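# Move the brown egg from the tray onto the cloth

## Task

Lift the brown egg out of its tray and set it on the cloth that lies between the tray and the two arm bases. Every white egg must stay in its cup, and no egg may crack.

## Robot and tools

ROBOT. There are two arms. left_arm has a left hand and sits on the +y side. right_arm has a right hand. Each hand has an index, middle and ring finger plus a thumb, driven by 16 motors. Both arms are commanded together through one tool.

SCENE FRAME. The origin is at table-top height, halfway between the nominal arm bases. +z points up, +x points out over the table, and +y points toward left_arm. Image left and right do not follow the arm names. Calibrated bases: left_arm at (-0.008, +0.299, +0.045) m, right_arm at (+0.036, -0.373, +0.004) m, both nearly unrotated. Reported hand positions and orientations use this frame. They can be a few cm off, more at long reach.

HAND POINT AXES (right hand). +z runs along the straightened fingers toward the tips. +x runs across the palm, away from the thumb. +y points out of the palm face, which sits at y = -0.062 m. With straight fingers, the tips end about 0.139 m past the knuckles, which are at z = -0.017. On the left hand, +x points toward the thumb instead. A rigid mast at the wrist, on the palm side, can strike objects. Only the last 0.03 m of each digit is rubber. The elbow sags under load, so command the hand a bit higher than you want it.

execute_actions(actions, cameras). actions is a list of up to 15 rows. Each row is one control step of 1/30 s. If fewer than 15 rows are given, the last row repeats until the 15 steps are used. Each action lasts 0.5 s.
Every row has exactly 48 numbers, each in [-1, 1], covering both arms even when only one moves:
1-6: left_arm dx, dy, dz, rx, ry, rz.
7-22: left hand motor goals.
23-24: left current_limit, speed.
25-30: right_arm dx, dy, dz, rx, ry, rz.
31-46: right hand motor goals.
47-48: right current_limit, speed.

Pose numbers are offsets, not poses. They are measured in that arm's own Hand target axes, from the Hand target as it stood when the action began. Every row in an action counts from that same start, not from the row before it. Sending the same offset again moves the hand further. Scale: 1.0 equals 0.6 m for dx, dy, dz, and 180 degrees for the rotation vector (rx, ry, rz). All zeros re-requests the current target. The controller limits commanded orientation to within 40 degrees of the measured one. It puts position ahead of orientation. The hand often stops short of the target. If it has settled short, send the missing distance as a new offset. To stop pushing against something, command the target back past the hand point.

Hand motor goals are absolute. Each number places a hinge between its two stops, so 0 is a real goal, not a hold. Order per hand: index_mcp, index_abd, index_pip, index_dip, thumb_cmc, thumb_axl, thumb_mcp, thumb_ipl, middle_mcp, middle_abd, middle_pip, middle_dip, ring_mcp, ring_abd, ring_pip, ring_dip.
Straight values: _mcp -0.75, _abd 0.00, _pip -0.58, _dip -0.70, thumb_cmc -0.71, thumb_axl -0.68, thumb_mcp -0.23, thumb_ipl -0.17.
Toward +1: finger hinges curl toward the palm, and _abd swings the finger away from the thumb. thumb_cmc brings the thumb round in front of the palm. thumb_axl rotates the thumb about its own line. thumb_mcp and thumb_ipl bend it.
To keep a hand unchanged, send back its hand_goal, hand_current_limit and hand_speed.
current_limit maps -1..+1 onto 0..550 mA, with a floor of 11 mA. speed maps to (speed+1)/2 of 8.5 rad/s. Both start at +0.4 and -0.6. A finger grips only while its goal lies past the object's surface. The further past, the harder it grips, up to the limit.

cameras: a list of names (cam_high, cam_low, cam_left_wrist, cam_right_wrist) or ["all"]. Images come back by default only when actions is empty. An unknown name voids the call.

RESULTS per arm: end_effector_position (m) and end_effector_quat_wxyz, Hand target (the base for the next offsets), joint positions, velocities and torques, and step readings of position during motion. Per motor: hand_goal, hand_measured (same scale), hand_current_ma (positive pushes toward -1), and hand_state. hand_state is moving, goal, blocked (resting away from its goal while pressing) or overload (shut off). Temperatures are also reported. A call returns once the robot is still, at most 3 s after its last action. Thinking time also passes in the scene, and the robot holds its last command meanwhile.

zoom_image(camera, region): gives an enlarged crop of that camera's newest image. region is [x0, y0, x1, y1] in pixels, at most 504 by 504. Image sizes: cam_high and cam_low 896x504, wrist cameras 672x504.

finished_scene(scene): closes the given scene (1 or 2) for good and moves on. Call it only when the egg rests on the cloth and will stay there.

CAUTIONS. A motor drawing 495 mA or more for 5 s in total shuts down for 10 s. Use moderate current limits on eggs, which also avoids cracking them. Motors heat up when holding loads, stretching out, or pushing at unreachable poses. MOTOR HOT appears at 85 °C. At 100 °C the arm goes limp for 30-60 s. Do not let the hands or arms touch each other, and never close one hand on the other's fingers. Avoid hard contact with the table, tray or camera stand. Do not drop the egg from any height, and do not release it while it is moving. Anything falling off the table fails the task. Loose objects may get nudged at random. Smooth, quick, low-effort motion is preferred.

Each tool is called after "Request:" by a JSON object that holds its "name" and its "arguments", one argument or row to a line.

## Session

Request:
{"name": "execute_actions", "arguments": {
  "actions": []
}}

Scene clock: 0.00 s.
left_arm: end_effector_position=(+0.4310, +0.2636, +0.2872) hand_goal=(-0.754, +0.000, -0.576, -0.696, -0.714, -0.678, -0.226, -0.168, -0.754, +0.000, -0.576, -0.696, -0.754, +0.000, -0.576, -0.696) hand_measured=(-0.754, +0.000, -0.576, -0.696, -0.714, -0.678, -0.226, -0.168, -0.754, +0.000, -0.576, -0.696, -0.754, +0.000, -0.576, -0.696) hand_current_ma=(+0, +0, +0, +0, +0, +0, +0, +0, +0, +0, +0, +0, +0, +0, +0, +0) hand_state=(goal, goal, goal, goal, goal, goal, goal, goal, goal, goal, goal, goal, goal, goal, goal, goal) hand_current_limit=0.40 hand_speed=-0.60 end_effector_quat_wxyz=(+0.383, +0.333, +0.832, -0.224) | right_arm: end_effector_position=(+0.1002, +0.1017, +0.1725) hand_goal=(-0.754, +0.000, -0.576, -0.696, -0.714, -0.678, -0.226, -0.168, -0.754, +0.000, -0.576, -0.696, -0.754, +0.000, -0.576, -0.696) hand_measured=(-0.754, +0.000, -0.576, -0.696, -0.714, -0.678, -0.226, -0.168, -0.754, +0.000, -0.576, -0.696, -0.754, +0.000, -0.576, -0.696) hand_current_ma=(+0, +0, +0, +0, +0, +0, +0, +0, +0, +0, +0, +0, +0, +0, +0, +0) hand_state=(goal, goal, goal, goal, goal, goal, goal, goal, goal, goal, goal, goal, goal, goal, goal, goal) hand_current_limit=0.40 hand_speed=-0.60 end_effector_quat_wxyz=(-0.121, +0.614, +0.777, -0.063)
Joint positions: left_arm=[0.028 1.016 0.874 -0.768 0.695 -1.031] | right_arm=[1.525 1.574 1.374 -1.332 -0.271 1.288]
Joint velocities: within noise
Joint torques (N m): no reading
Motor temperatures (°C): left_arm=[34 25 30 26 28 25] | right_arm=[32 28 29 26 28 25]
Heat: left arm: hottest waist 34 °C; right arm: hottest waist 32 °C.
Hand target: left_arm +0.4382, +0.2638, +0.3035; +0.396, +0.337, +0.826, -0.219 | right_arm +0.1007, +0.1104, +0.1835; -0.129, +0.612, +0.778, -0.051

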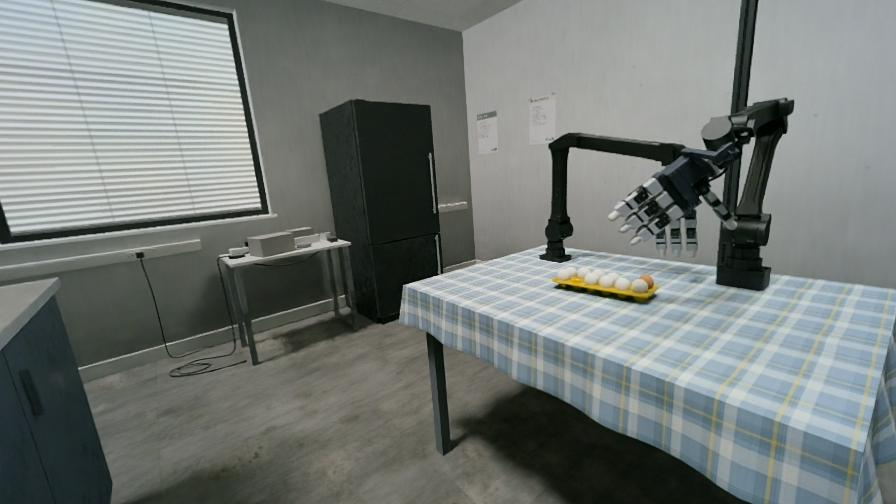

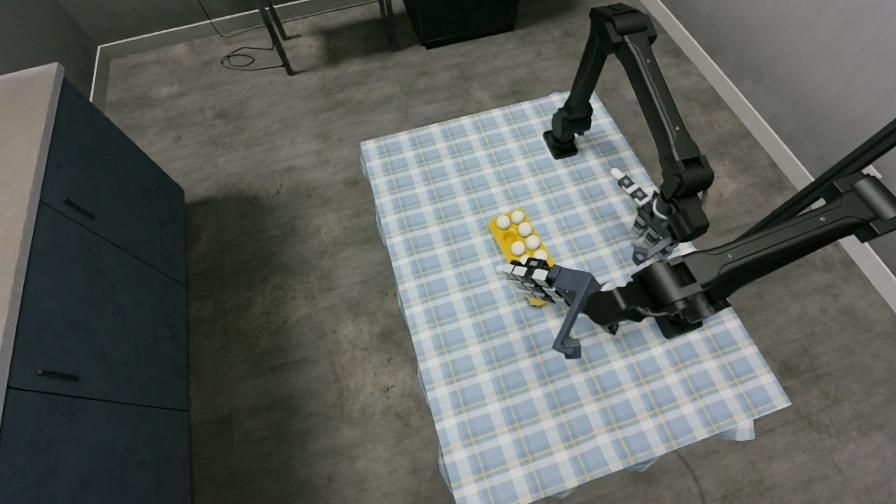

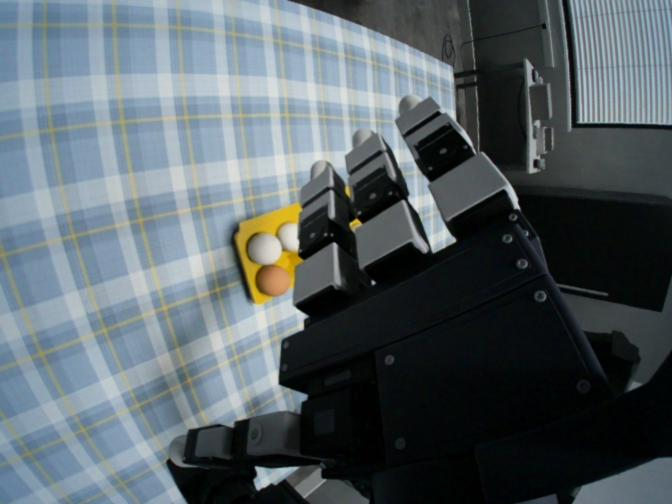

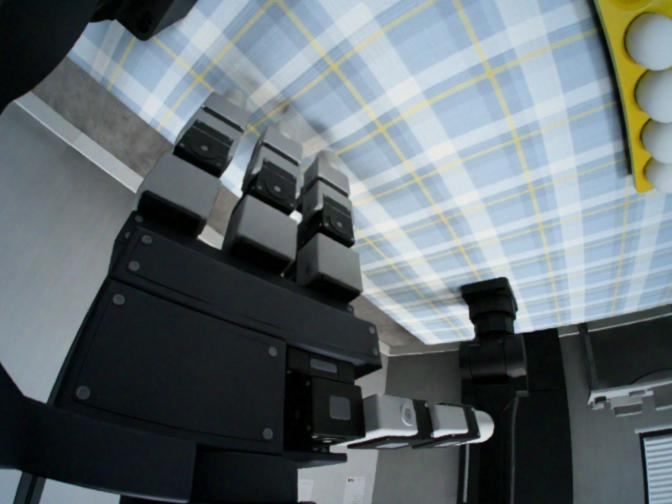

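Request:
{"name": "zoom_image", "arguments": {
  "camera": "cam_low",
  "region": [440, 180, 640, 340]
}}

Request:
{"name": "zoom_image", "arguments": {
  "camera": "cam_high",
  "region": [530, 220, 710, 330]
}}

Request:
{"name": "zoom_image", "arguments": {
  "camera": "cam_left_wrist",
  "region": [160, 140, 440, 340]
}}

Scaled by 2.520 from the camera's 896x504 image, which has a finer 1280x720 frame.

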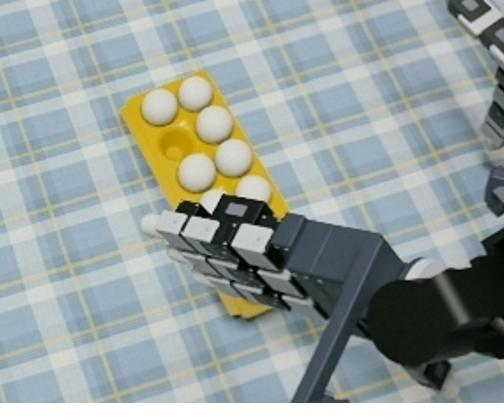

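Scaled by 2.800 from the camera's 896x504 image, which has a finer 1280x720 frame.

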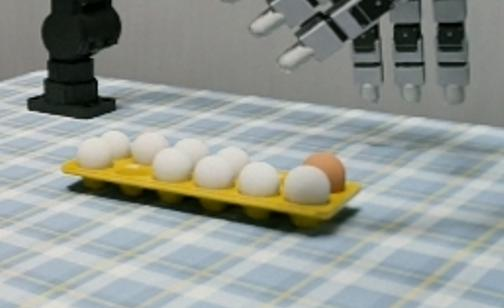

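Scaled by 1.800 from the camera's 672x504 image, which has a finer 960x720 frame.

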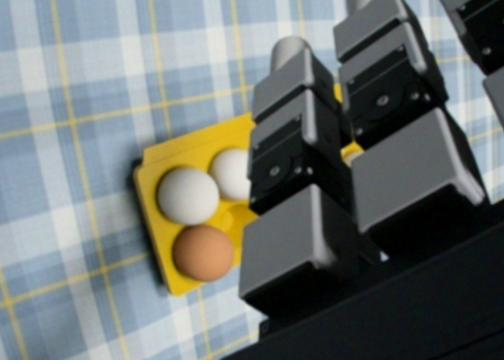

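Request:
{"name": "execute_actions", "arguments": {
  "actions": [
    [[0,0,0,0.0586,0.0346,-0.1125,-0.754,0,-0.576,-0.696,-0.714,-0.678,-0.226,-0.168,-0.754,0,-0.576,-0.696,-0.754,0,-0.576,-0.696,0.4,-0.6,-0.0775,-0.0255,-0.0265,0,0,0,-0.754,0,-0.576,-0.696,-0.714,-0.678,-0.226,-0.168,-0.754,0,-0.576,-0.696,-0.754,0,-0.576,-0.696,0.4,-0.6]],
    [[0,0,0,0.0586,0.0346,-0.1125,-0.754,0,-0.576,-0.696,-0.714,-0.678,-0.226,-0.168,-0.754,0,-0.576,-0.696,-0.754,0,-0.576,-0.696,0.4,-0.6,-0.0775,-0.0255,-0.0265,0,0,0,-0.754,0,-0.576,-0.696,-0.714,-0.678,-0.226,-0.168,-0.754,0,-0.576,-0.696,-0.754,0,-0.576,-0.696,0.4,-0.6]],
    [[0,0,0,0.0586,0.0346,-0.1125,-0.754,0,-0.576,-0.696,-0.714,-0.678,-0.226,-0.168,-0.754,0,-0.576,-0.696,-0.754,0,-0.576,-0.696,0.4,-0.6,-0.0775,-0.0255,-0.0265,0,0,0,-0.754,0,-0.576,-0.696,-0.714,-0.678,-0.226,-0.168,-0.754,0,-0.576,-0.696,-0.754,0,-0.576,-0.696,0.4,-0.6]]
  ],
  "cameras": ["all"]
}}

Scene clock: 9.60 s.
left_arm: end_effector_position=(+0.4286, +0.2594, +0.2856) hand_goal=(-0.754, +0.000, -0.576, -0.696, -0.714, -0.678, -0.226, -0.168, -0.754, +0.000, -0.576, -0.696, -0.754, +0.000, -0.576, -0.696) hand_measured=(-0.746, +0.000, -0.576, -0.696, -0.708, -0.678, -0.226, -0.168, -0.744, +0.000, -0.576, -0.696, -0.746, +0.000, -0.576, -0.696) hand_current_ma=(+2, +0, +0, +0, +1, +0, +0, +0, +3, +0, +0, +0, +2, +0, +0, +0) hand_state=(goal, goal, goal, goal, goal, goal, goal, goal, goal, goal, goal, goal, goal, goal, goal, goal) hand_current_limit=0.40 hand_speed=-0.60 end_effector_quat_wxyz=(+0.018, -0.022, +0.851, -0.524) | right_arm: end_effector_position=(+0.0970, -0.0392, +0.2190) hand_goal=(-0.754, +0.000, -0.576, -0.696, -0.714, -0.678, -0.226, -0.168, -0.754, +0.000, -0.576, -0.696, -0.754, +0.000, -0.576, -0.696) hand_measured=(-0.752, +0.000, -0.576, -0.696, -0.714, -0.678, -0.224, -0.168, -0.752, +0.000, -0.576, -0.696, -0.752, +0.000, -0.576, -0.696) hand_current_ma=(+12, -1, -3, +0, +4, +3, +15, +1, +11, -1, -3, +0, +9, -1, -3, +0) hand_state=(goal, goal, goal, goal, goal, goal, goal, goal, goal, goal, goal, goal, goal, goal, goal, goal) hand_current_limit=0.40 hand_speed=-0.60 end_effector_quat_wxyz=(-0.129, +0.613, +0.778, -0.051)
Joint positions: left_arm=[0.175 1.582 1.475 -1.679 1.091 -1.319] | right_arm=[1.512 1.169 1.099 -1.438 -0.271 1.275]
Joint torques (N m): left_arm=[-0.85 -11.22 13.34 -0.49 1.02 -0.26] | right_arm=[-0.38 -6.71 8.2 -0.42 -0.39 -0.14]
Heat: left arm: hottest waist 34 °C; right arm: hottest waist 31 °C.
Hand target: left_arm +0.4382, +0.2637, +0.3033; +0.000, +0.000, +0.844, -0.537 | right_arm +0.1005, -0.0395, +0.2208; -0.129, +0.613, +0.778, -0.052
Off the commanded pose: left_arm 0.021 m, 4 deg | right_arm 0.004 m, 0 deg.
joint sent to its limit (left arm) — joint 4 (wrist pitch), lower limit. The joint targets are off in orientation, not in position.
Step readings (end_effector_position of left_arm | right_arm):
0: (+0.4310, +0.2636, +0.2872) | (+0.1002, +0.1017, +0.1725)
1: (+0.4306, +0.2633, +0.2868) | (+0.1002, +0.1017, +0.1725)
2: (+0.4282, +0.2606, +0.2858) | (+0.1002, +0.1006, +0.1724)
4: (+0.4220, +0.2551, +0.2820) | (+0.0997, +0.0923, +0.1719)
8: (+0.4277, +0.2532, +0.2843) | (+0.0984, +0.0680, +0.1787)
15: (+0.4267, +0.2586, +0.2815) | (+0.0981, +0.0619, +0.1943)
16: (+0.4255, +0.2582, +0.2811) | (+0.0980, +0.0618, +0.1942)
17: (+0.4226, +0.2562, +0.2812) | (+0.0979, +0.0592, +0.1928)
19: (+0.4197, +0.2508, +0.2851) | (+0.0974, +0.0476, +0.1893)
23: (+0.4321, +0.2544, +0.2926) | (+0.0958, +0.0180, +0.1914)
30: (+0.4253, +0.2594, +0.2817) | (+0.0962, +0.0111, +0.2059)
31: (+0.4240, +0.2586, +0.2816) | (+0.0963, +0.0110, +0.2059)
32: (+0.4218, +0.2566, +0.2833) | (+0.0964, +0.0084, +0.2048)
34: (+0.4216, +0.2509, +0.2921) | (+0.0965, -0.0022, +0.2023)
38: (+0.4345, +0.2543, +0.2967) | (+0.0965, -0.0308, +0.2064)
45: (+0.4303, +0.2600, +0.2845) | (+0.0967, -0.0390, +0.2190)

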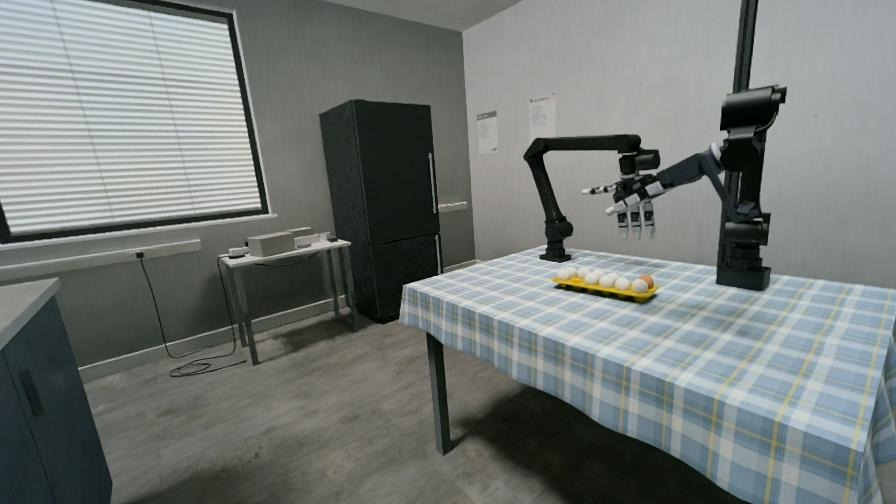

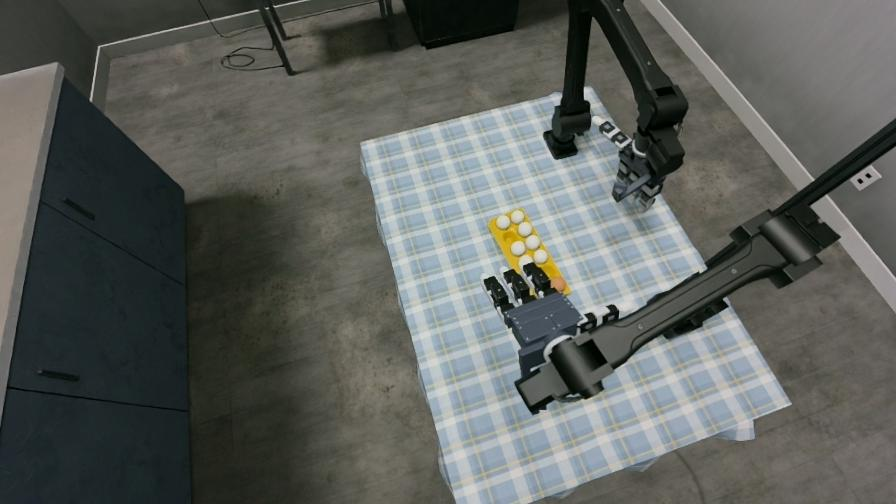

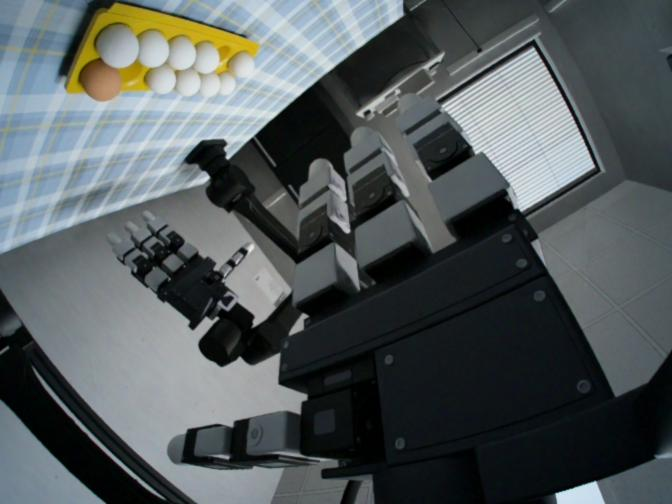

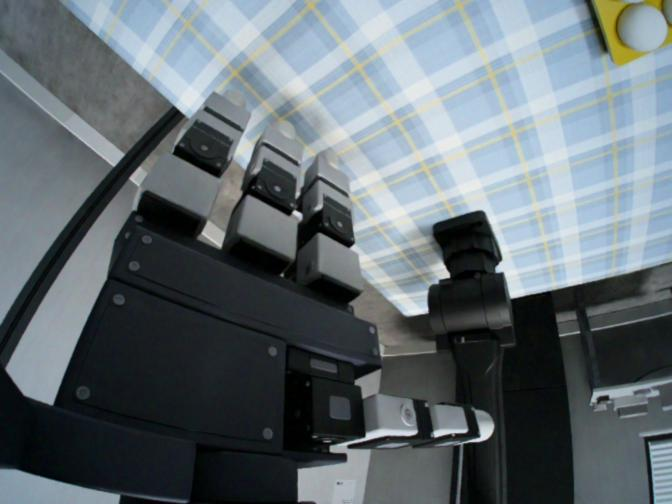

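Request:
{"name": "zoom_image", "arguments": {
  "camera": "cam_low",
  "region": [440, 180, 640, 360]
}}

Request:
{"name": "zoom_image", "arguments": {
  "camera": "cam_high",
  "region": [530, 150, 730, 330]
}}

Request:
{"name": "zoom_image", "arguments": {
  "camera": "cam_left_wrist",
  "region": [0, 0, 300, 160]
}}

Scaled by 2.520 from the camera's 896x504 image, which has a finer 1280x720 frame.

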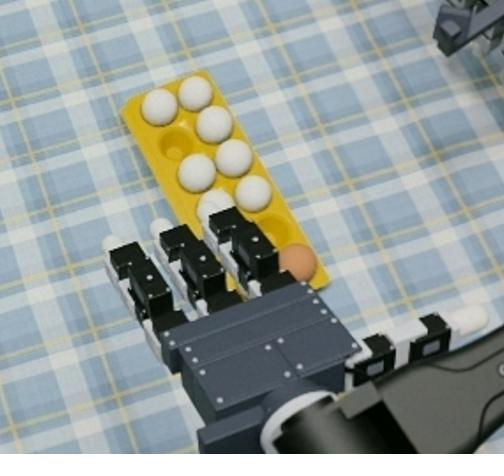

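Scaled by 2.520 from the camera's 896x504 image, which has a finer 1280x720 frame.

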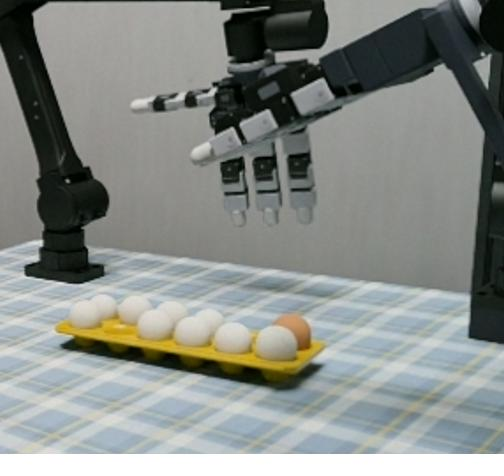

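Scaled by 1.680 from the camera's 672x504 image, which has a finer 960x720 frame.

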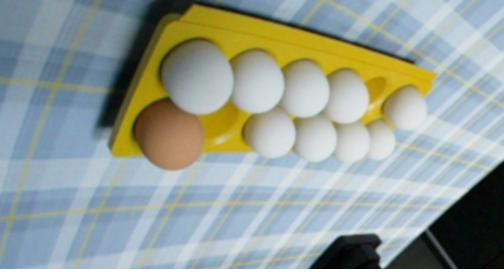

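Request:
{"name": "execute_actions", "arguments": {
  "actions": [
    [[0.0242,0.0048,0.0685,0,0,0,-0.548,0,0.153,-0.261,0.529,-0.678,0.112,-0.168,-0.95,0,-0.576,-0.696,-0.95,0,-0.576,-0.696,0.4,-0.6,-0.0775,-0.0255,-0.0265,0,0,0,-0.754,0,-0.576,-0.696,-0.714,-0.678,-0.226,-0.168,-0.754,0,-0.576,-0.696,-0.754,0,-0.576,-0.696,0.4,-0.6]],
    [[0.0242,0.0048,0.0685,0,0,0,-0.548,0,0.153,-0.261,0.529,-0.678,0.112,-0.168,-0.95,0,-0.576,-0.696,-0.95,0,-0.576,-0.696,0.4,-0.6,0,0,0,0,0,0,-0.754,0,-0.576,-0.696,-0.714,-0.678,-0.226,-0.168,-0.754,0,-0.576,-0.696,-0.754,0,-0.576,-0.696,0.4,-0.6]],
    [[0.0242,0.0048,0.0685,0,0,0,-0.548,0,0.153,-0.261,0.529,-0.678,0.112,-0.168,-0.95,0,-0.576,-0.696,-0.95,0,-0.576,-0.696,0.4,-0.6,0,0,0,0,0,0,-0.754,0,-0.576,-0.696,-0.714,-0.678,-0.226,-0.168,-0.754,0,-0.576,-0.696,-0.754,0,-0.576,-0.696,0.4,-0.6]],
    [[0.0242,0.0048,0.0685,0,0,0,-0.548,0,0.153,-0.261,0.529,-0.678,0.112,-0.168,-0.95,0,-0.576,-0.696,-0.95,0,-0.576,-0.696,0.4,-0.6,0,0,0,0,0,0,-0.754,0,-0.576,-0.696,-0.714,-0.678,-0.226,-0.168,-0.754,0,-0.576,-0.696,-0.754,0,-0.576,-0.696,0.4,-0.6]]
  ],
  "cameras": ["all"]
}}

Request:
{"name": "zoom_image", "arguments": {
  "camera": "cam_low",
  "region": [440, 180, 640, 360]
}}

Request:
{"name": "zoom_image", "arguments": {
  "camera": "cam_high",
  "region": [530, 150, 730, 330]
}}

Scene clock: 13.93 s.
left_arm: end_effector_position=(+0.3809, +0.1212, +0.2198) hand_goal=(-0.548, +0.000, +0.152, -0.262, +0.528, -0.678, +0.112, -0.168, -0.950, +0.000, -0.576, -0.696, -0.950, +0.000, -0.576, -0.696) hand_measured=(-0.544, +0.000, +0.150, -0.264, +0.528, -0.678, +0.110, -0.168, -0.928, +0.000, -0.576, -0.696, -0.930, +0.000, -0.576, -0.696) hand_current_ma=(+1, +0, +0, +0, +0, +0, +0, +0, +13, +0, +0, +0, +11, +0, +0, +0) hand_state=(goal, goal, goal, goal, goal, goal, goal, goal, blocked, goal, goal, goal, goal, goal, goal, goal) hand_current_limit=0.40 hand_speed=-0.60 end_effector_quat_wxyz=(-0.005, +0.000, +0.843, -0.537) | right_arm: end_effector_position=(+0.0976, -0.0893, +0.2318) hand_goal=(-0.754, +0.000, -0.576, -0.696, -0.714, -0.678, -0.226, -0.168, -0.754, +0.000, -0.576, -0.696, -0.754, +0.000, -0.576, -0.696) hand_measured=(-0.750, +0.000, -0.576, -0.696, -0.712, -0.678, -0.222, -0.168, -0.752, +0.000, -0.576, -0.696, -0.752, +0.000, -0.576, -0.696) hand_current_ma=(+13, -1, -3, +0, +4, +3, +16, +1, +12, -1, -3, +0, +9, -1, -3, +0) hand_state=(goal, goal, goal, goal, goal, goal, goal, goal, goal, goal, goal, goal, goal, goal, goal, goal) hand_current_limit=0.40 hand_speed=-0.60 end_effector_quat_wxyz=(-0.129, +0.613, +0.778, -0.050)
Joint positions: left_arm=[-0.132 1.428 1.112 -0.992 1.117 -1.872] | right_arm=[1.498 1.031 1.035 -1.514 -0.271 1.26]
Joint torques (N m): left_arm=[-2.26 -11.22 9.37 1.14 0.89 -0.22] | right_arm=[-0.5 -4.54 8.24 -0.42 -0.42 -0.13]
Heat: left arm: hottest waist 34 °C; right arm: hottest waist 31 °C.
Hand target: left_arm +0.3801, +0.1196, +0.2233; +0.000, -0.001, +0.844, -0.537 | right_arm +0.1003, -0.0894, +0.2334; -0.129, +0.613, +0.778, -0.051
Off the commanded pose: left_arm 0.004 m, 1 deg | right_arm 0.003 m, 0 deg.
Step readings (end_effector_position of left_arm | right_arm):
0: (+0.4285, +0.2594, +0.2856) | (+0.0970, -0.0392, +0.2190)
1: (+0.4285, +0.2594, +0.2857) | (+0.0970, -0.0393, +0.2190)
2: (+0.4287, +0.2585, +0.2861) | (+0.0970, -0.0416, +0.2186)
4: (+0.4290, +0.2553, +0.2872) | (+0.0972, -0.0523, +0.2170)
8: (+0.4273, +0.2412, +0.2874) | (+0.0970, -0.0793, +0.2214)
15: (+0.4234, +0.2302, +0.2847) | (+0.0974, -0.0891, +0.2318)
16: (+0.4233, +0.2301, +0.2845) | (+0.0975, -0.0891, +0.2318)
17: (+0.4238, +0.2280, +0.2829) | (+0.0975, -0.0892, +0.2318)
19: (+0.4226, +0.2232, +0.2761) | (+0.0975, -0.0893, +0.2318)
23: (+0.4131, +0.2063, +0.2594) | (+0.0975, -0.0894, +0.2318)
30: (+0.4115, +0.1937, +0.2564) | (+0.0976, -0.0893, +0.2318)
31: (+0.4116, +0.1937, +0.2570) | (+0.0976, -0.0893, +0.2318)
32: (+0.4120, +0.1917, +0.2567) | (+0.0976, -0.0893, +0.2318)
34: (+0.4106, +0.1874, +0.2529) | (+0.0976, -0.0893, +0.2318)
38: (+0.3998, +0.1698, +0.2422) | (+0.0976, -0.0893, +0.2318)
45: (+0.3966, +0.1573, +0.2371) | (+0.0976, -0.0893, +0.2318)
46: (+0.3968, +0.1573, +0.2372) | (+0.0976, -0.0893, +0.2318)
47: (+0.3972, +0.1556, +0.2364) | (+0.0976, -0.0893, +0.2318)
49: (+0.3968, +0.1513, +0.2328) | (+0.0976, -0.0893, +0.2318)
53: (+0.3859, +0.1334, +0.2219) | (+0.0976, -0.0893, +0.2318)
60: (+0.3814, +0.1215, +0.2168) | (+0.0976, -0.0893, +0.2318)

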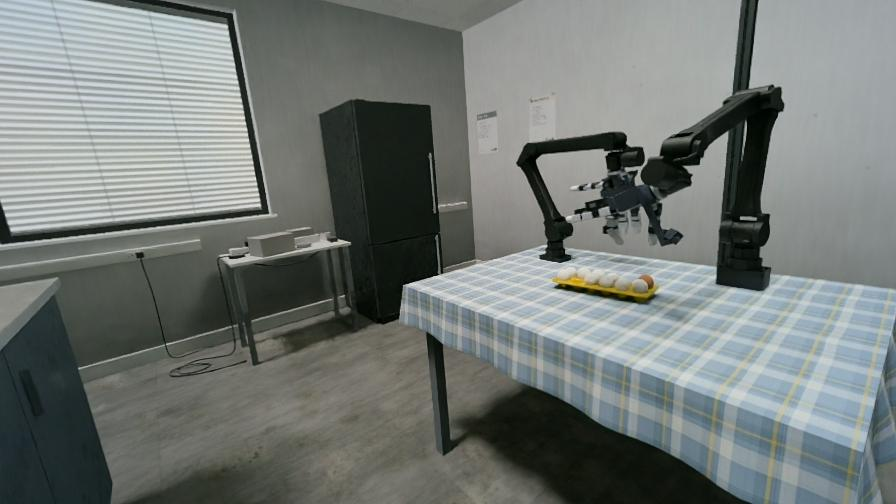

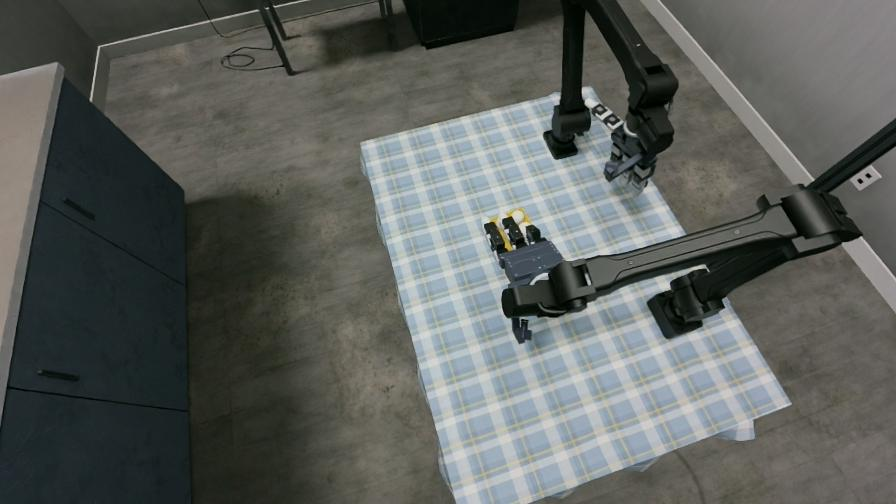

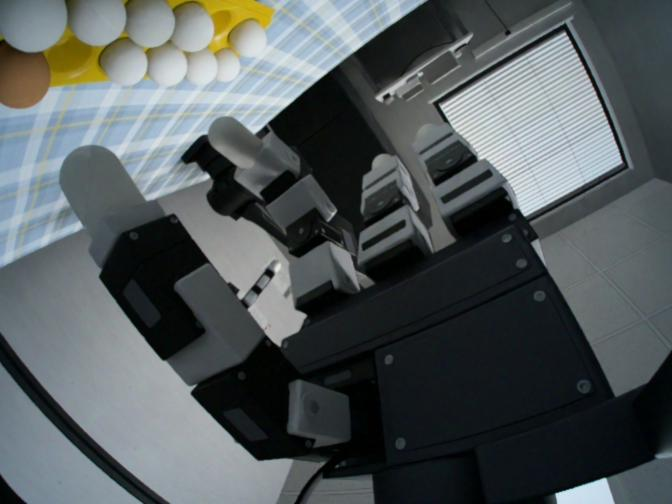

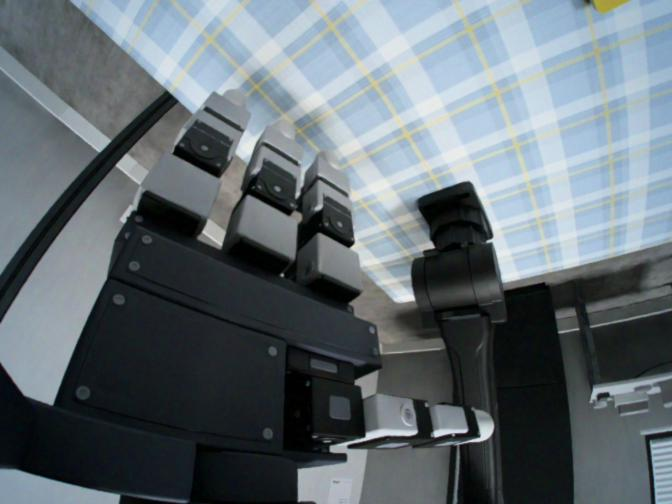

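Scaled by 2.520 from the camera's 896x504 image, which has a finer 1280x720 frame.

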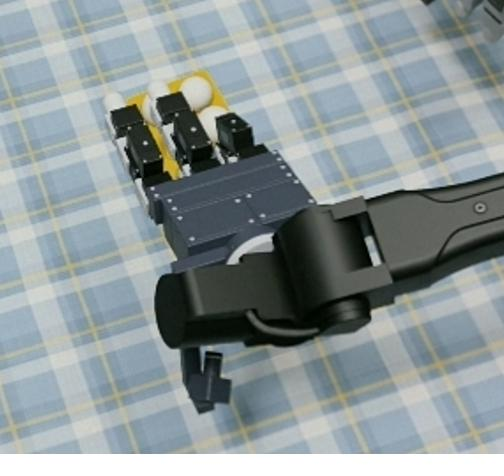

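Scaled by 2.520 from the camera's 896x504 image, which has a finer 1280x720 frame.

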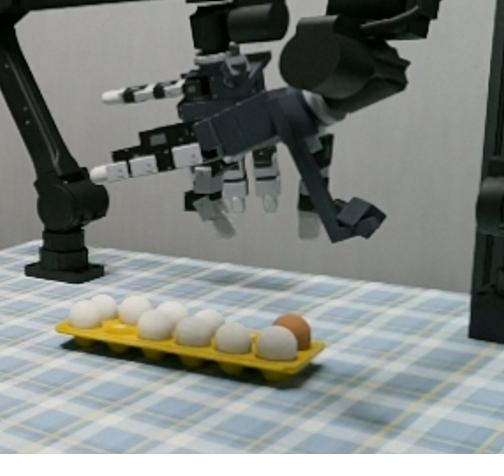

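Request:
{"name": "execute_actions", "arguments": {
  "actions": [
    [[0.0472,-0.0111,0.05,0,0,0,-0.548,0,0.153,-0.261,0.529,-0.678,0.112,-0.168,-0.95,0,-0.576,-0.696,-0.95,0,-0.576,-0.696,0.4,-0.6,0,0,0,0,0,0,-0.754,0,-0.576,-0.696,-0.714,-0.678,-0.226,-0.168,-0.754,0,-0.576,-0.696,-0.754,0,-0.576,-0.696,0.4,-0.6]],
    [[0.0472,-0.0111,0.05,0,0,0,-0.548,0,0.153,-0.261,0.529,-0.678,0.112,-0.168,-0.95,0,-0.576,-0.696,-0.95,0,-0.576,-0.696,0.4,-0.6,0,0,0,0,0,0,-0.754,0,-0.576,-0.696,-0.714,-0.678,-0.226,-0.168,-0.754,0,-0.576,-0.696,-0.754,0,-0.576,-0.696,0.4,-0.6]],
    [[0.0472,-0.0111,0.05,0,0,0,-0.548,0,0.153,-0.261,0.529,-0.678,0.112,-0.168,-0.95,0,-0.576,-0.696,-0.95,0,-0.576,-0.696,0.4,-0.6,0,0,0,0,0,0,-0.754,0,-0.576,-0.696,-0.714,-0.678,-0.226,-0.168,-0.754,0,-0.576,-0.696,-0.754,0,-0.576,-0.696,0.4,-0.6]]
  ],
  "cameras": ["cam_high","cam_low","cam_left_wrist"]
}}

Request:
{"name": "zoom_image", "arguments": {
  "camera": "cam_low",
  "region": [440, 180, 640, 360]
}}

Request:
{"name": "zoom_image", "arguments": {
  "camera": "cam_high",
  "region": [530, 150, 730, 330]
}}

Scene clock: 17.77 s.
left_arm: end_effector_position=(+0.2951, +0.0327, +0.1994) hand_goal=(-0.548, +0.000, +0.152, -0.262, +0.528, -0.678, +0.112, -0.168, -0.950, +0.000, -0.576, -0.696, -0.950, +0.000, -0.576, -0.696) hand_measured=(-0.544, +0.000, +0.150, -0.264, +0.528, -0.678, +0.110, -0.168, -0.928, +0.000, -0.576, -0.696, -0.930, +0.000, -0.576, -0.696) hand_current_ma=(+1, +0, +0, +0, +0, +0, +0, +0, +13, +0, +0, +0, +11, +0, +0, +0) hand_state=(goal, goal, goal, goal, goal, goal, goal, goal, blocked, goal, goal, goal, goal, goal, goal, goal) hand_current_limit=0.40 hand_speed=-0.60 end_effector_quat_wxyz=(-0.047, +0.070, +0.846, -0.527) | right_arm: end_effector_position=(+0.0976, -0.0893, +0.2318) hand_goal=(-0.754, +0.000, -0.576, -0.696, -0.714, -0.678, -0.226, -0.168, -0.754, +0.000, -0.576, -0.696, -0.754, +0.000, -0.576, -0.696) hand_measured=(-0.750, +0.000, -0.576, -0.696, -0.712, -0.678, -0.222, -0.168, -0.752, +0.000, -0.576, -0.696, -0.752, +0.000, -0.576, -0.696) hand_current_ma=(+13, -1, -3, +0, +4, +3, +16, +1, +12, -1, -3, +0, +9, -1, -3, +0) hand_state=(goal, goal, goal, goal, goal, goal, goal, goal, goal, goal, goal, goal, goal, goal, goal, goal) hand_current_limit=0.40 hand_speed=-0.60 end_effector_quat_wxyz=(-0.129, +0.613, +0.778, -0.050)
Joint positions: left_arm=[-0.413 1.312 0.936 -0.734 1.057 -2.095] | right_arm=[1.498 1.031 1.035 -1.514 -0.271 1.26]
Joint torques (N m): left_arm=[-0.85 -8.88 9.65 1.09 0.81 -0.19] | right_arm=[-0.38 -4.54 8.27 -0.42 -0.42 -0.13]
Heat: left arm: hottest waist 34 °C; right arm: hottest waist 31 °C.
Hand target: left_arm +0.2952, +0.0296, +0.2035; +0.000, -0.001, +0.844, -0.537 | right_arm +0.1003, -0.0894, +0.2334; -0.129, +0.613, +0.778, -0.051
Off the commanded pose: left_arm 0.005 m, 10 deg | right_arm 0.003 m, 0 deg.
joint sent to its limit (left arm) — joint 6 (wrist roll), lower limit. The joint targets are off in orientation, not in position.
Step readings (end_effector_position of left_arm | right_arm):
0: (+0.3808, +0.1212, +0.2198) | (+0.0976, -0.0893, +0.2318)
1: (+0.3807, +0.1211, +0.2197) | (+0.0976, -0.0893, +0.2318)
2: (+0.3804, +0.1198, +0.2186) | (+0.0976, -0.0893, +0.2318)
4: (+0.3770, +0.1169, +0.2150) | (+0.0976, -0.0893, +0.2318)
8: (+0.3587, +0.1024, +0.2103) | (+0.0976, -0.0893, +0.2318)
15: (+0.3538, +0.0919, +0.2137) | (+0.0976, -0.0893, +0.2318)
16: (+0.3540, +0.0918, +0.2138) | (+0.0976, -0.0893, +0.2318)
17: (+0.3530, +0.0903, +0.2131) | (+0.0976, -0.0893, +0.2318)
19: (+0.3491, +0.0872, +0.2103) | (+0.0976, -0.0893, +0.2318)
23: (+0.3302, +0.0718, +0.2055) | (+0.0976, -0.0893, +0.2318)
30: (+0.3235, +0.0626, +0.2053) | (+0.0976, -0.0893, +0.2318)
31: (+0.3236, +0.0626, +0.2052) | (+0.0976, -0.0893, +0.2318)
32: (+0.3224, +0.0610, +0.2049) | (+0.0976, -0.0893, +0.2318)
34: (+0.3193, +0.0574, +0.2035) | (+0.0976, -0.0893, +0.2318)
38: (+0.3023, +0.0412, +0.2006) | (+0.0976, -0.0893, +0.2318)
45: (+0.2947, +0.0327, +0.1995) | (+0.0976, -0.0893, +0.2318)
Images, in order (width x height): cam_high 896x504, cam_low 896x504, cam_left_wrist 672x504.

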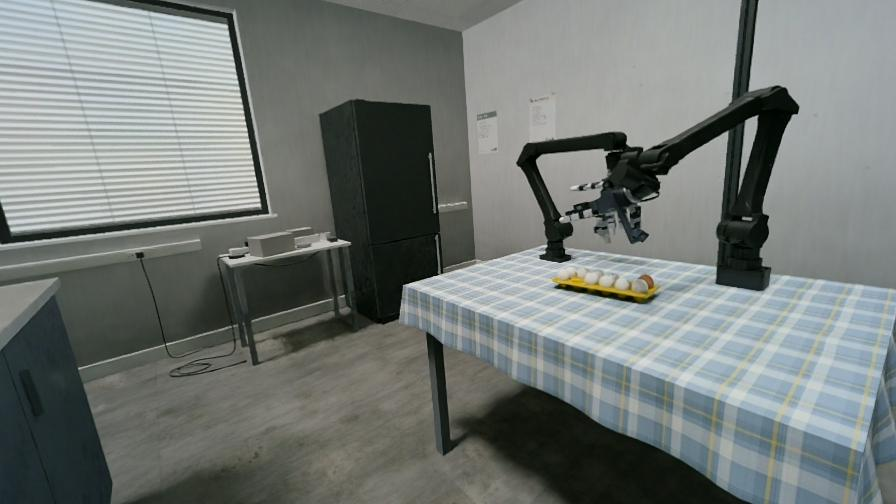

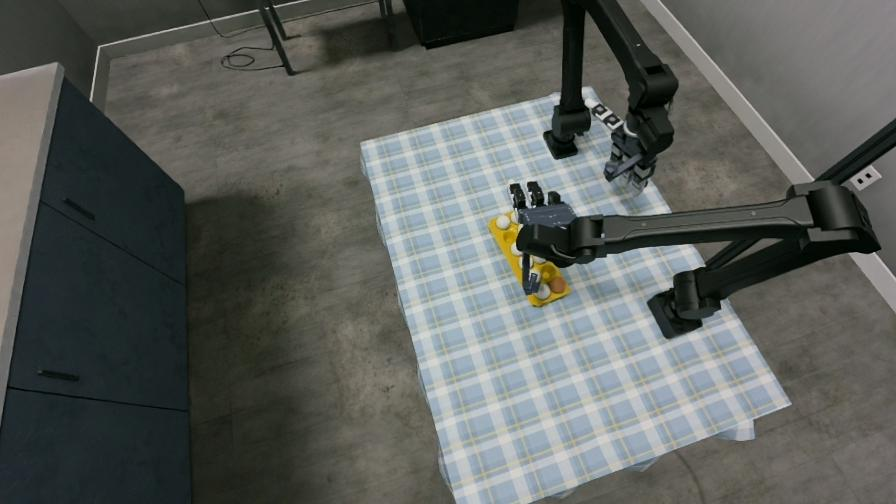

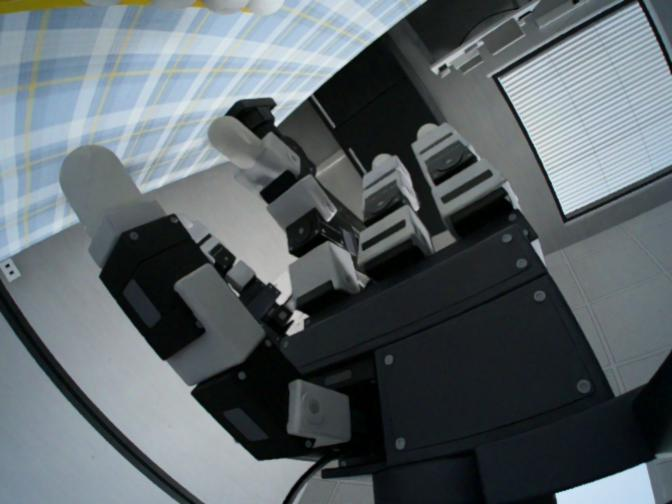

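Scaled by 2.520 from the camera's 896x504 image, which has a finer 1280x720 frame.

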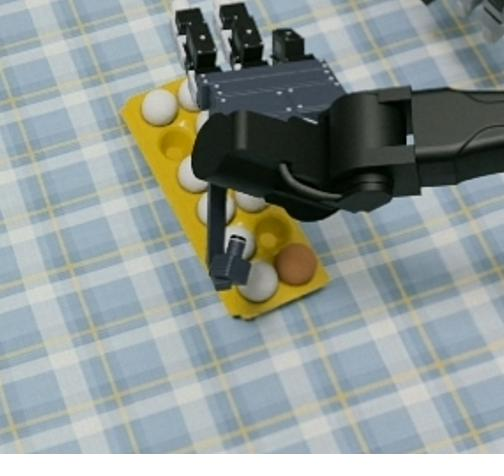

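Scaled by 2.520 from the camera's 896x504 image, which has a finer 1280x720 frame.

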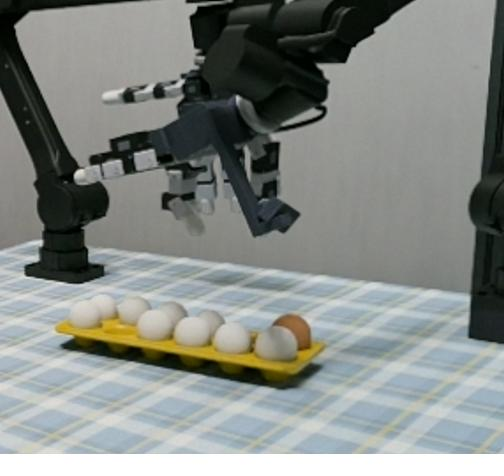

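Request:
{"name": "execute_actions", "arguments": {
  "actions": [
    [[0.0125,0.05,-0.0088,0,0.05,0.0235,-0.548,0.167,0.153,-0.261,0.671,-0.678,0.112,-0.168,-0.548,-0.167,0.153,-0.261,-0.95,0,-0.576,-0.696,0.4,-0.6,0,0,0,0,0,0,-0.754,0,-0.576,-0.696,-0.714,-0.678,-0.226,-0.168,-0.754,0,-0.576,-0.696,-0.754,0,-0.576,-0.696,0.4,-0.6]],
    [[0.0125,0.05,-0.0088,0,0.05,0.0235,-0.548,0.167,0.153,-0.261,0.671,-0.678,0.112,-0.168,-0.548,-0.167,0.153,-0.261,-0.95,0,-0.576,-0.696,0.4,-0.6,0,0,0,0,0,0,-0.754,0,-0.576,-0.696,-0.714,-0.678,-0.226,-0.168,-0.754,0,-0.576,-0.696,-0.754,0,-0.576,-0.696,0.4,-0.6]]
  ],
  "cameras": ["cam_high","cam_low","cam_left_wrist"]
}}

Request:
{"name": "zoom_image", "arguments": {
  "camera": "cam_low",
  "region": [440, 180, 640, 360]
}}

Request:
{"name": "zoom_image", "arguments": {
  "camera": "cam_high",
  "region": [530, 150, 730, 330]
}}

Scene clock: 21.80 s.
left_arm: end_effector_position=(+0.2644, +0.0688, +0.1443) hand_goal=(-0.548, +0.166, +0.152, -0.262, +0.670, -0.678, +0.112, -0.168, -0.548, -0.168, +0.152, -0.262, -0.950, +0.000, -0.576, -0.696) hand_measured=(-0.522, +0.144, +0.164, -0.262, +0.668, -0.678, +0.110, -0.168, -0.560, -0.142, +0.136, -0.268, -0.932, +0.000, -0.576, -0.696) hand_current_ma=(+18, -10, +4, +0, +0, +0, +0, +0, -5, +14, -7, -1, +10, +0, +0, +0) hand_state=(blocked, blocked, goal, goal, goal, goal, goal, goal, goal, blocked, goal, goal, goal, goal, goal, goal) hand_current_limit=0.40 hand_speed=-0.60 end_effector_quat_wxyz=(-0.104, +0.132, +0.834, -0.526) | right_arm: end_effector_position=(+0.0976, -0.0893, +0.2318) hand_goal=(-0.754, +0.000, -0.576, -0.696, -0.714, -0.678, -0.226, -0.168, -0.754, +0.000, -0.576, -0.696, -0.754, +0.000, -0.576, -0.696) hand_measured=(-0.750, +0.000, -0.576, -0.696, -0.712, -0.678, -0.222, -0.168, -0.752, +0.000, -0.576, -0.696, -0.752, +0.000, -0.576, -0.696) hand_current_ma=(+13, -1, -3, +0, +4, +3, +16, +1, +12, -1, -3, +0, +9, -1, -3, +0) hand_state=(goal, goal, goal, goal, goal, goal, goal, goal, goal, goal, goal, goal, goal, goal, goal, goal) hand_current_limit=0.40 hand_speed=-0.60 end_effector_quat_wxyz=(-0.129, +0.613, +0.778, -0.050)
Joint positions: left_arm=[-0.35 1.417 0.89 -1.042 1.132 -1.612] | right_arm=[1.498 1.031 1.035 -1.514 -0.271 1.26]
Joint torques (N m): left_arm=[-0.85 -7 12.15 0.21 0.95 0.08] | right_arm=[-0.44 -4.48 8.27 -0.43 -0.42 -0.13]
Heat: left arm: hottest waist 34 °C; right arm: hottest waist 31 °C.
Hand target: left_arm +0.2833, +0.0655, +0.1537; -0.093, +0.145, +0.831, -0.529 | right_arm +0.1003, -0.0894, +0.2334; -0.129, +0.613, +0.778, -0.051
Off the commanded pose: left_arm 0.021 m, 2 deg | right_arm 0.003 m, 0 deg.
Step readings (end_effector_position of left_arm | right_arm):
0: (+0.2951, +0.0327, +0.1994) | (+0.0976, -0.0893, +0.2318)
1: (+0.2949, +0.0327, +0.1993) | (+0.0976, -0.0893, +0.2318)
2: (+0.2940, +0.0326, +0.1986) | (+0.0976, -0.0893, +0.2318)
4: (+0.2898, +0.0333, +0.1949) | (+0.0976, -0.0893, +0.2318)
8: (+0.2801, +0.0411, +0.1806) | (+0.0976, -0.0893, +0.2318)
15: (+0.2799, +0.0453, +0.1766) | (+0.0976, -0.0893, +0.2318)
16: (+0.2802, +0.0452, +0.1766) | (+0.0976, -0.0893, +0.2318)
17: (+0.2794, +0.0453, +0.1767) | (+0.0976, -0.0893, +0.2318)
19: (+0.2752, +0.0485, +0.1752) | (+0.0976, -0.0893, +0.2318)
23: (+0.2700, +0.0602, +0.1611) | (+0.0976, -0.0893, +0.2318)
30: (+0.2585, +0.0697, +0.1416) | (+0.0976, -0.0893, +0.2318)
Images, in order (width x height): cam_high 896x504, cam_low 896x504, cam_left_wrist 672x504.

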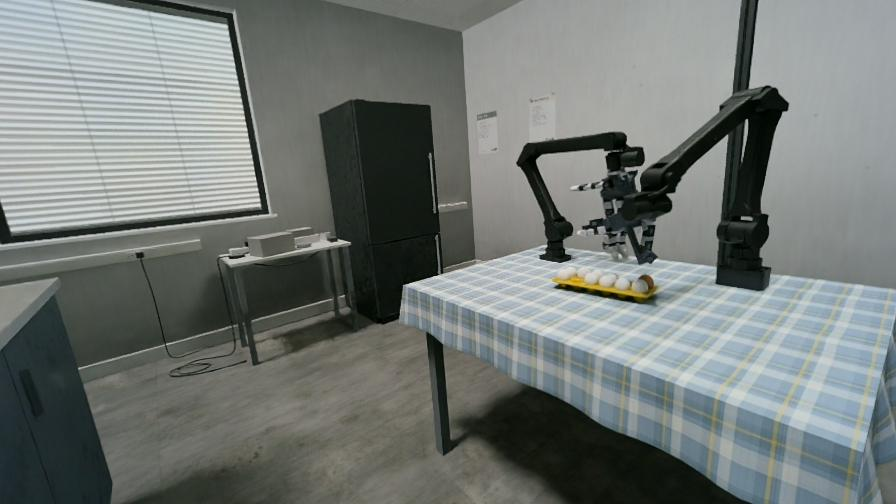

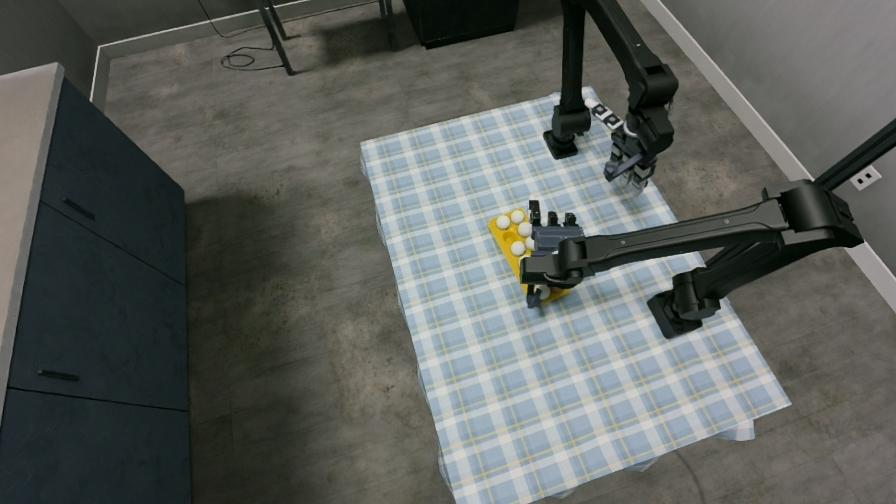

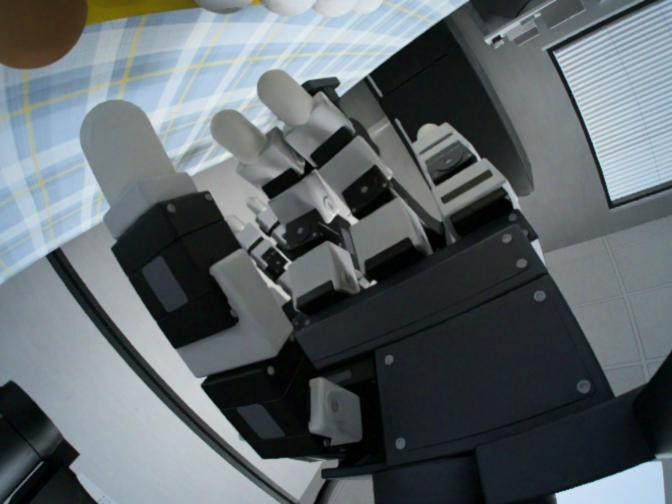

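Scaled by 2.520 from the camera's 896x504 image, which has a finer 1280x720 frame.

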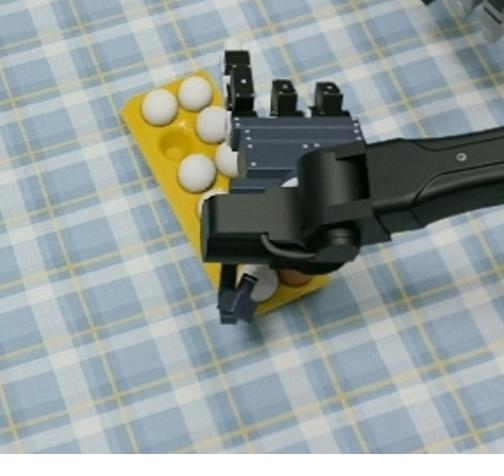

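Scaled by 2.520 from the camera's 896x504 image, which has a finer 1280x720 frame.

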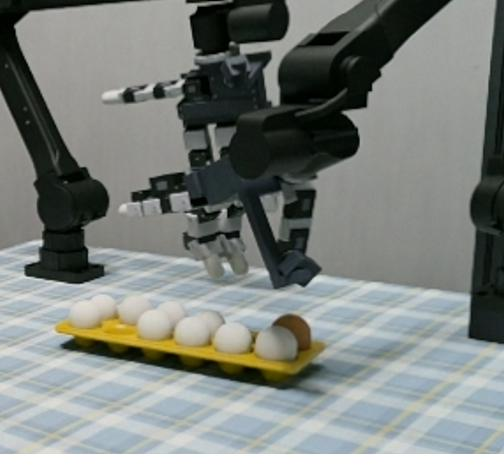

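Request:
{"name": "zoom_image", "arguments": {
  "camera": "cam_left_wrist",
  "region": [0, 0, 340, 255]
}}

Scaled by 1.482 from the camera's 672x504 image, which has a finer 960x720 frame.

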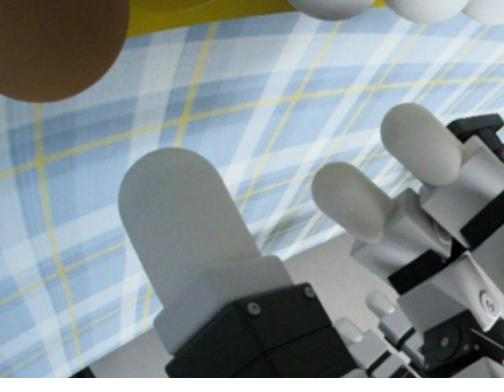

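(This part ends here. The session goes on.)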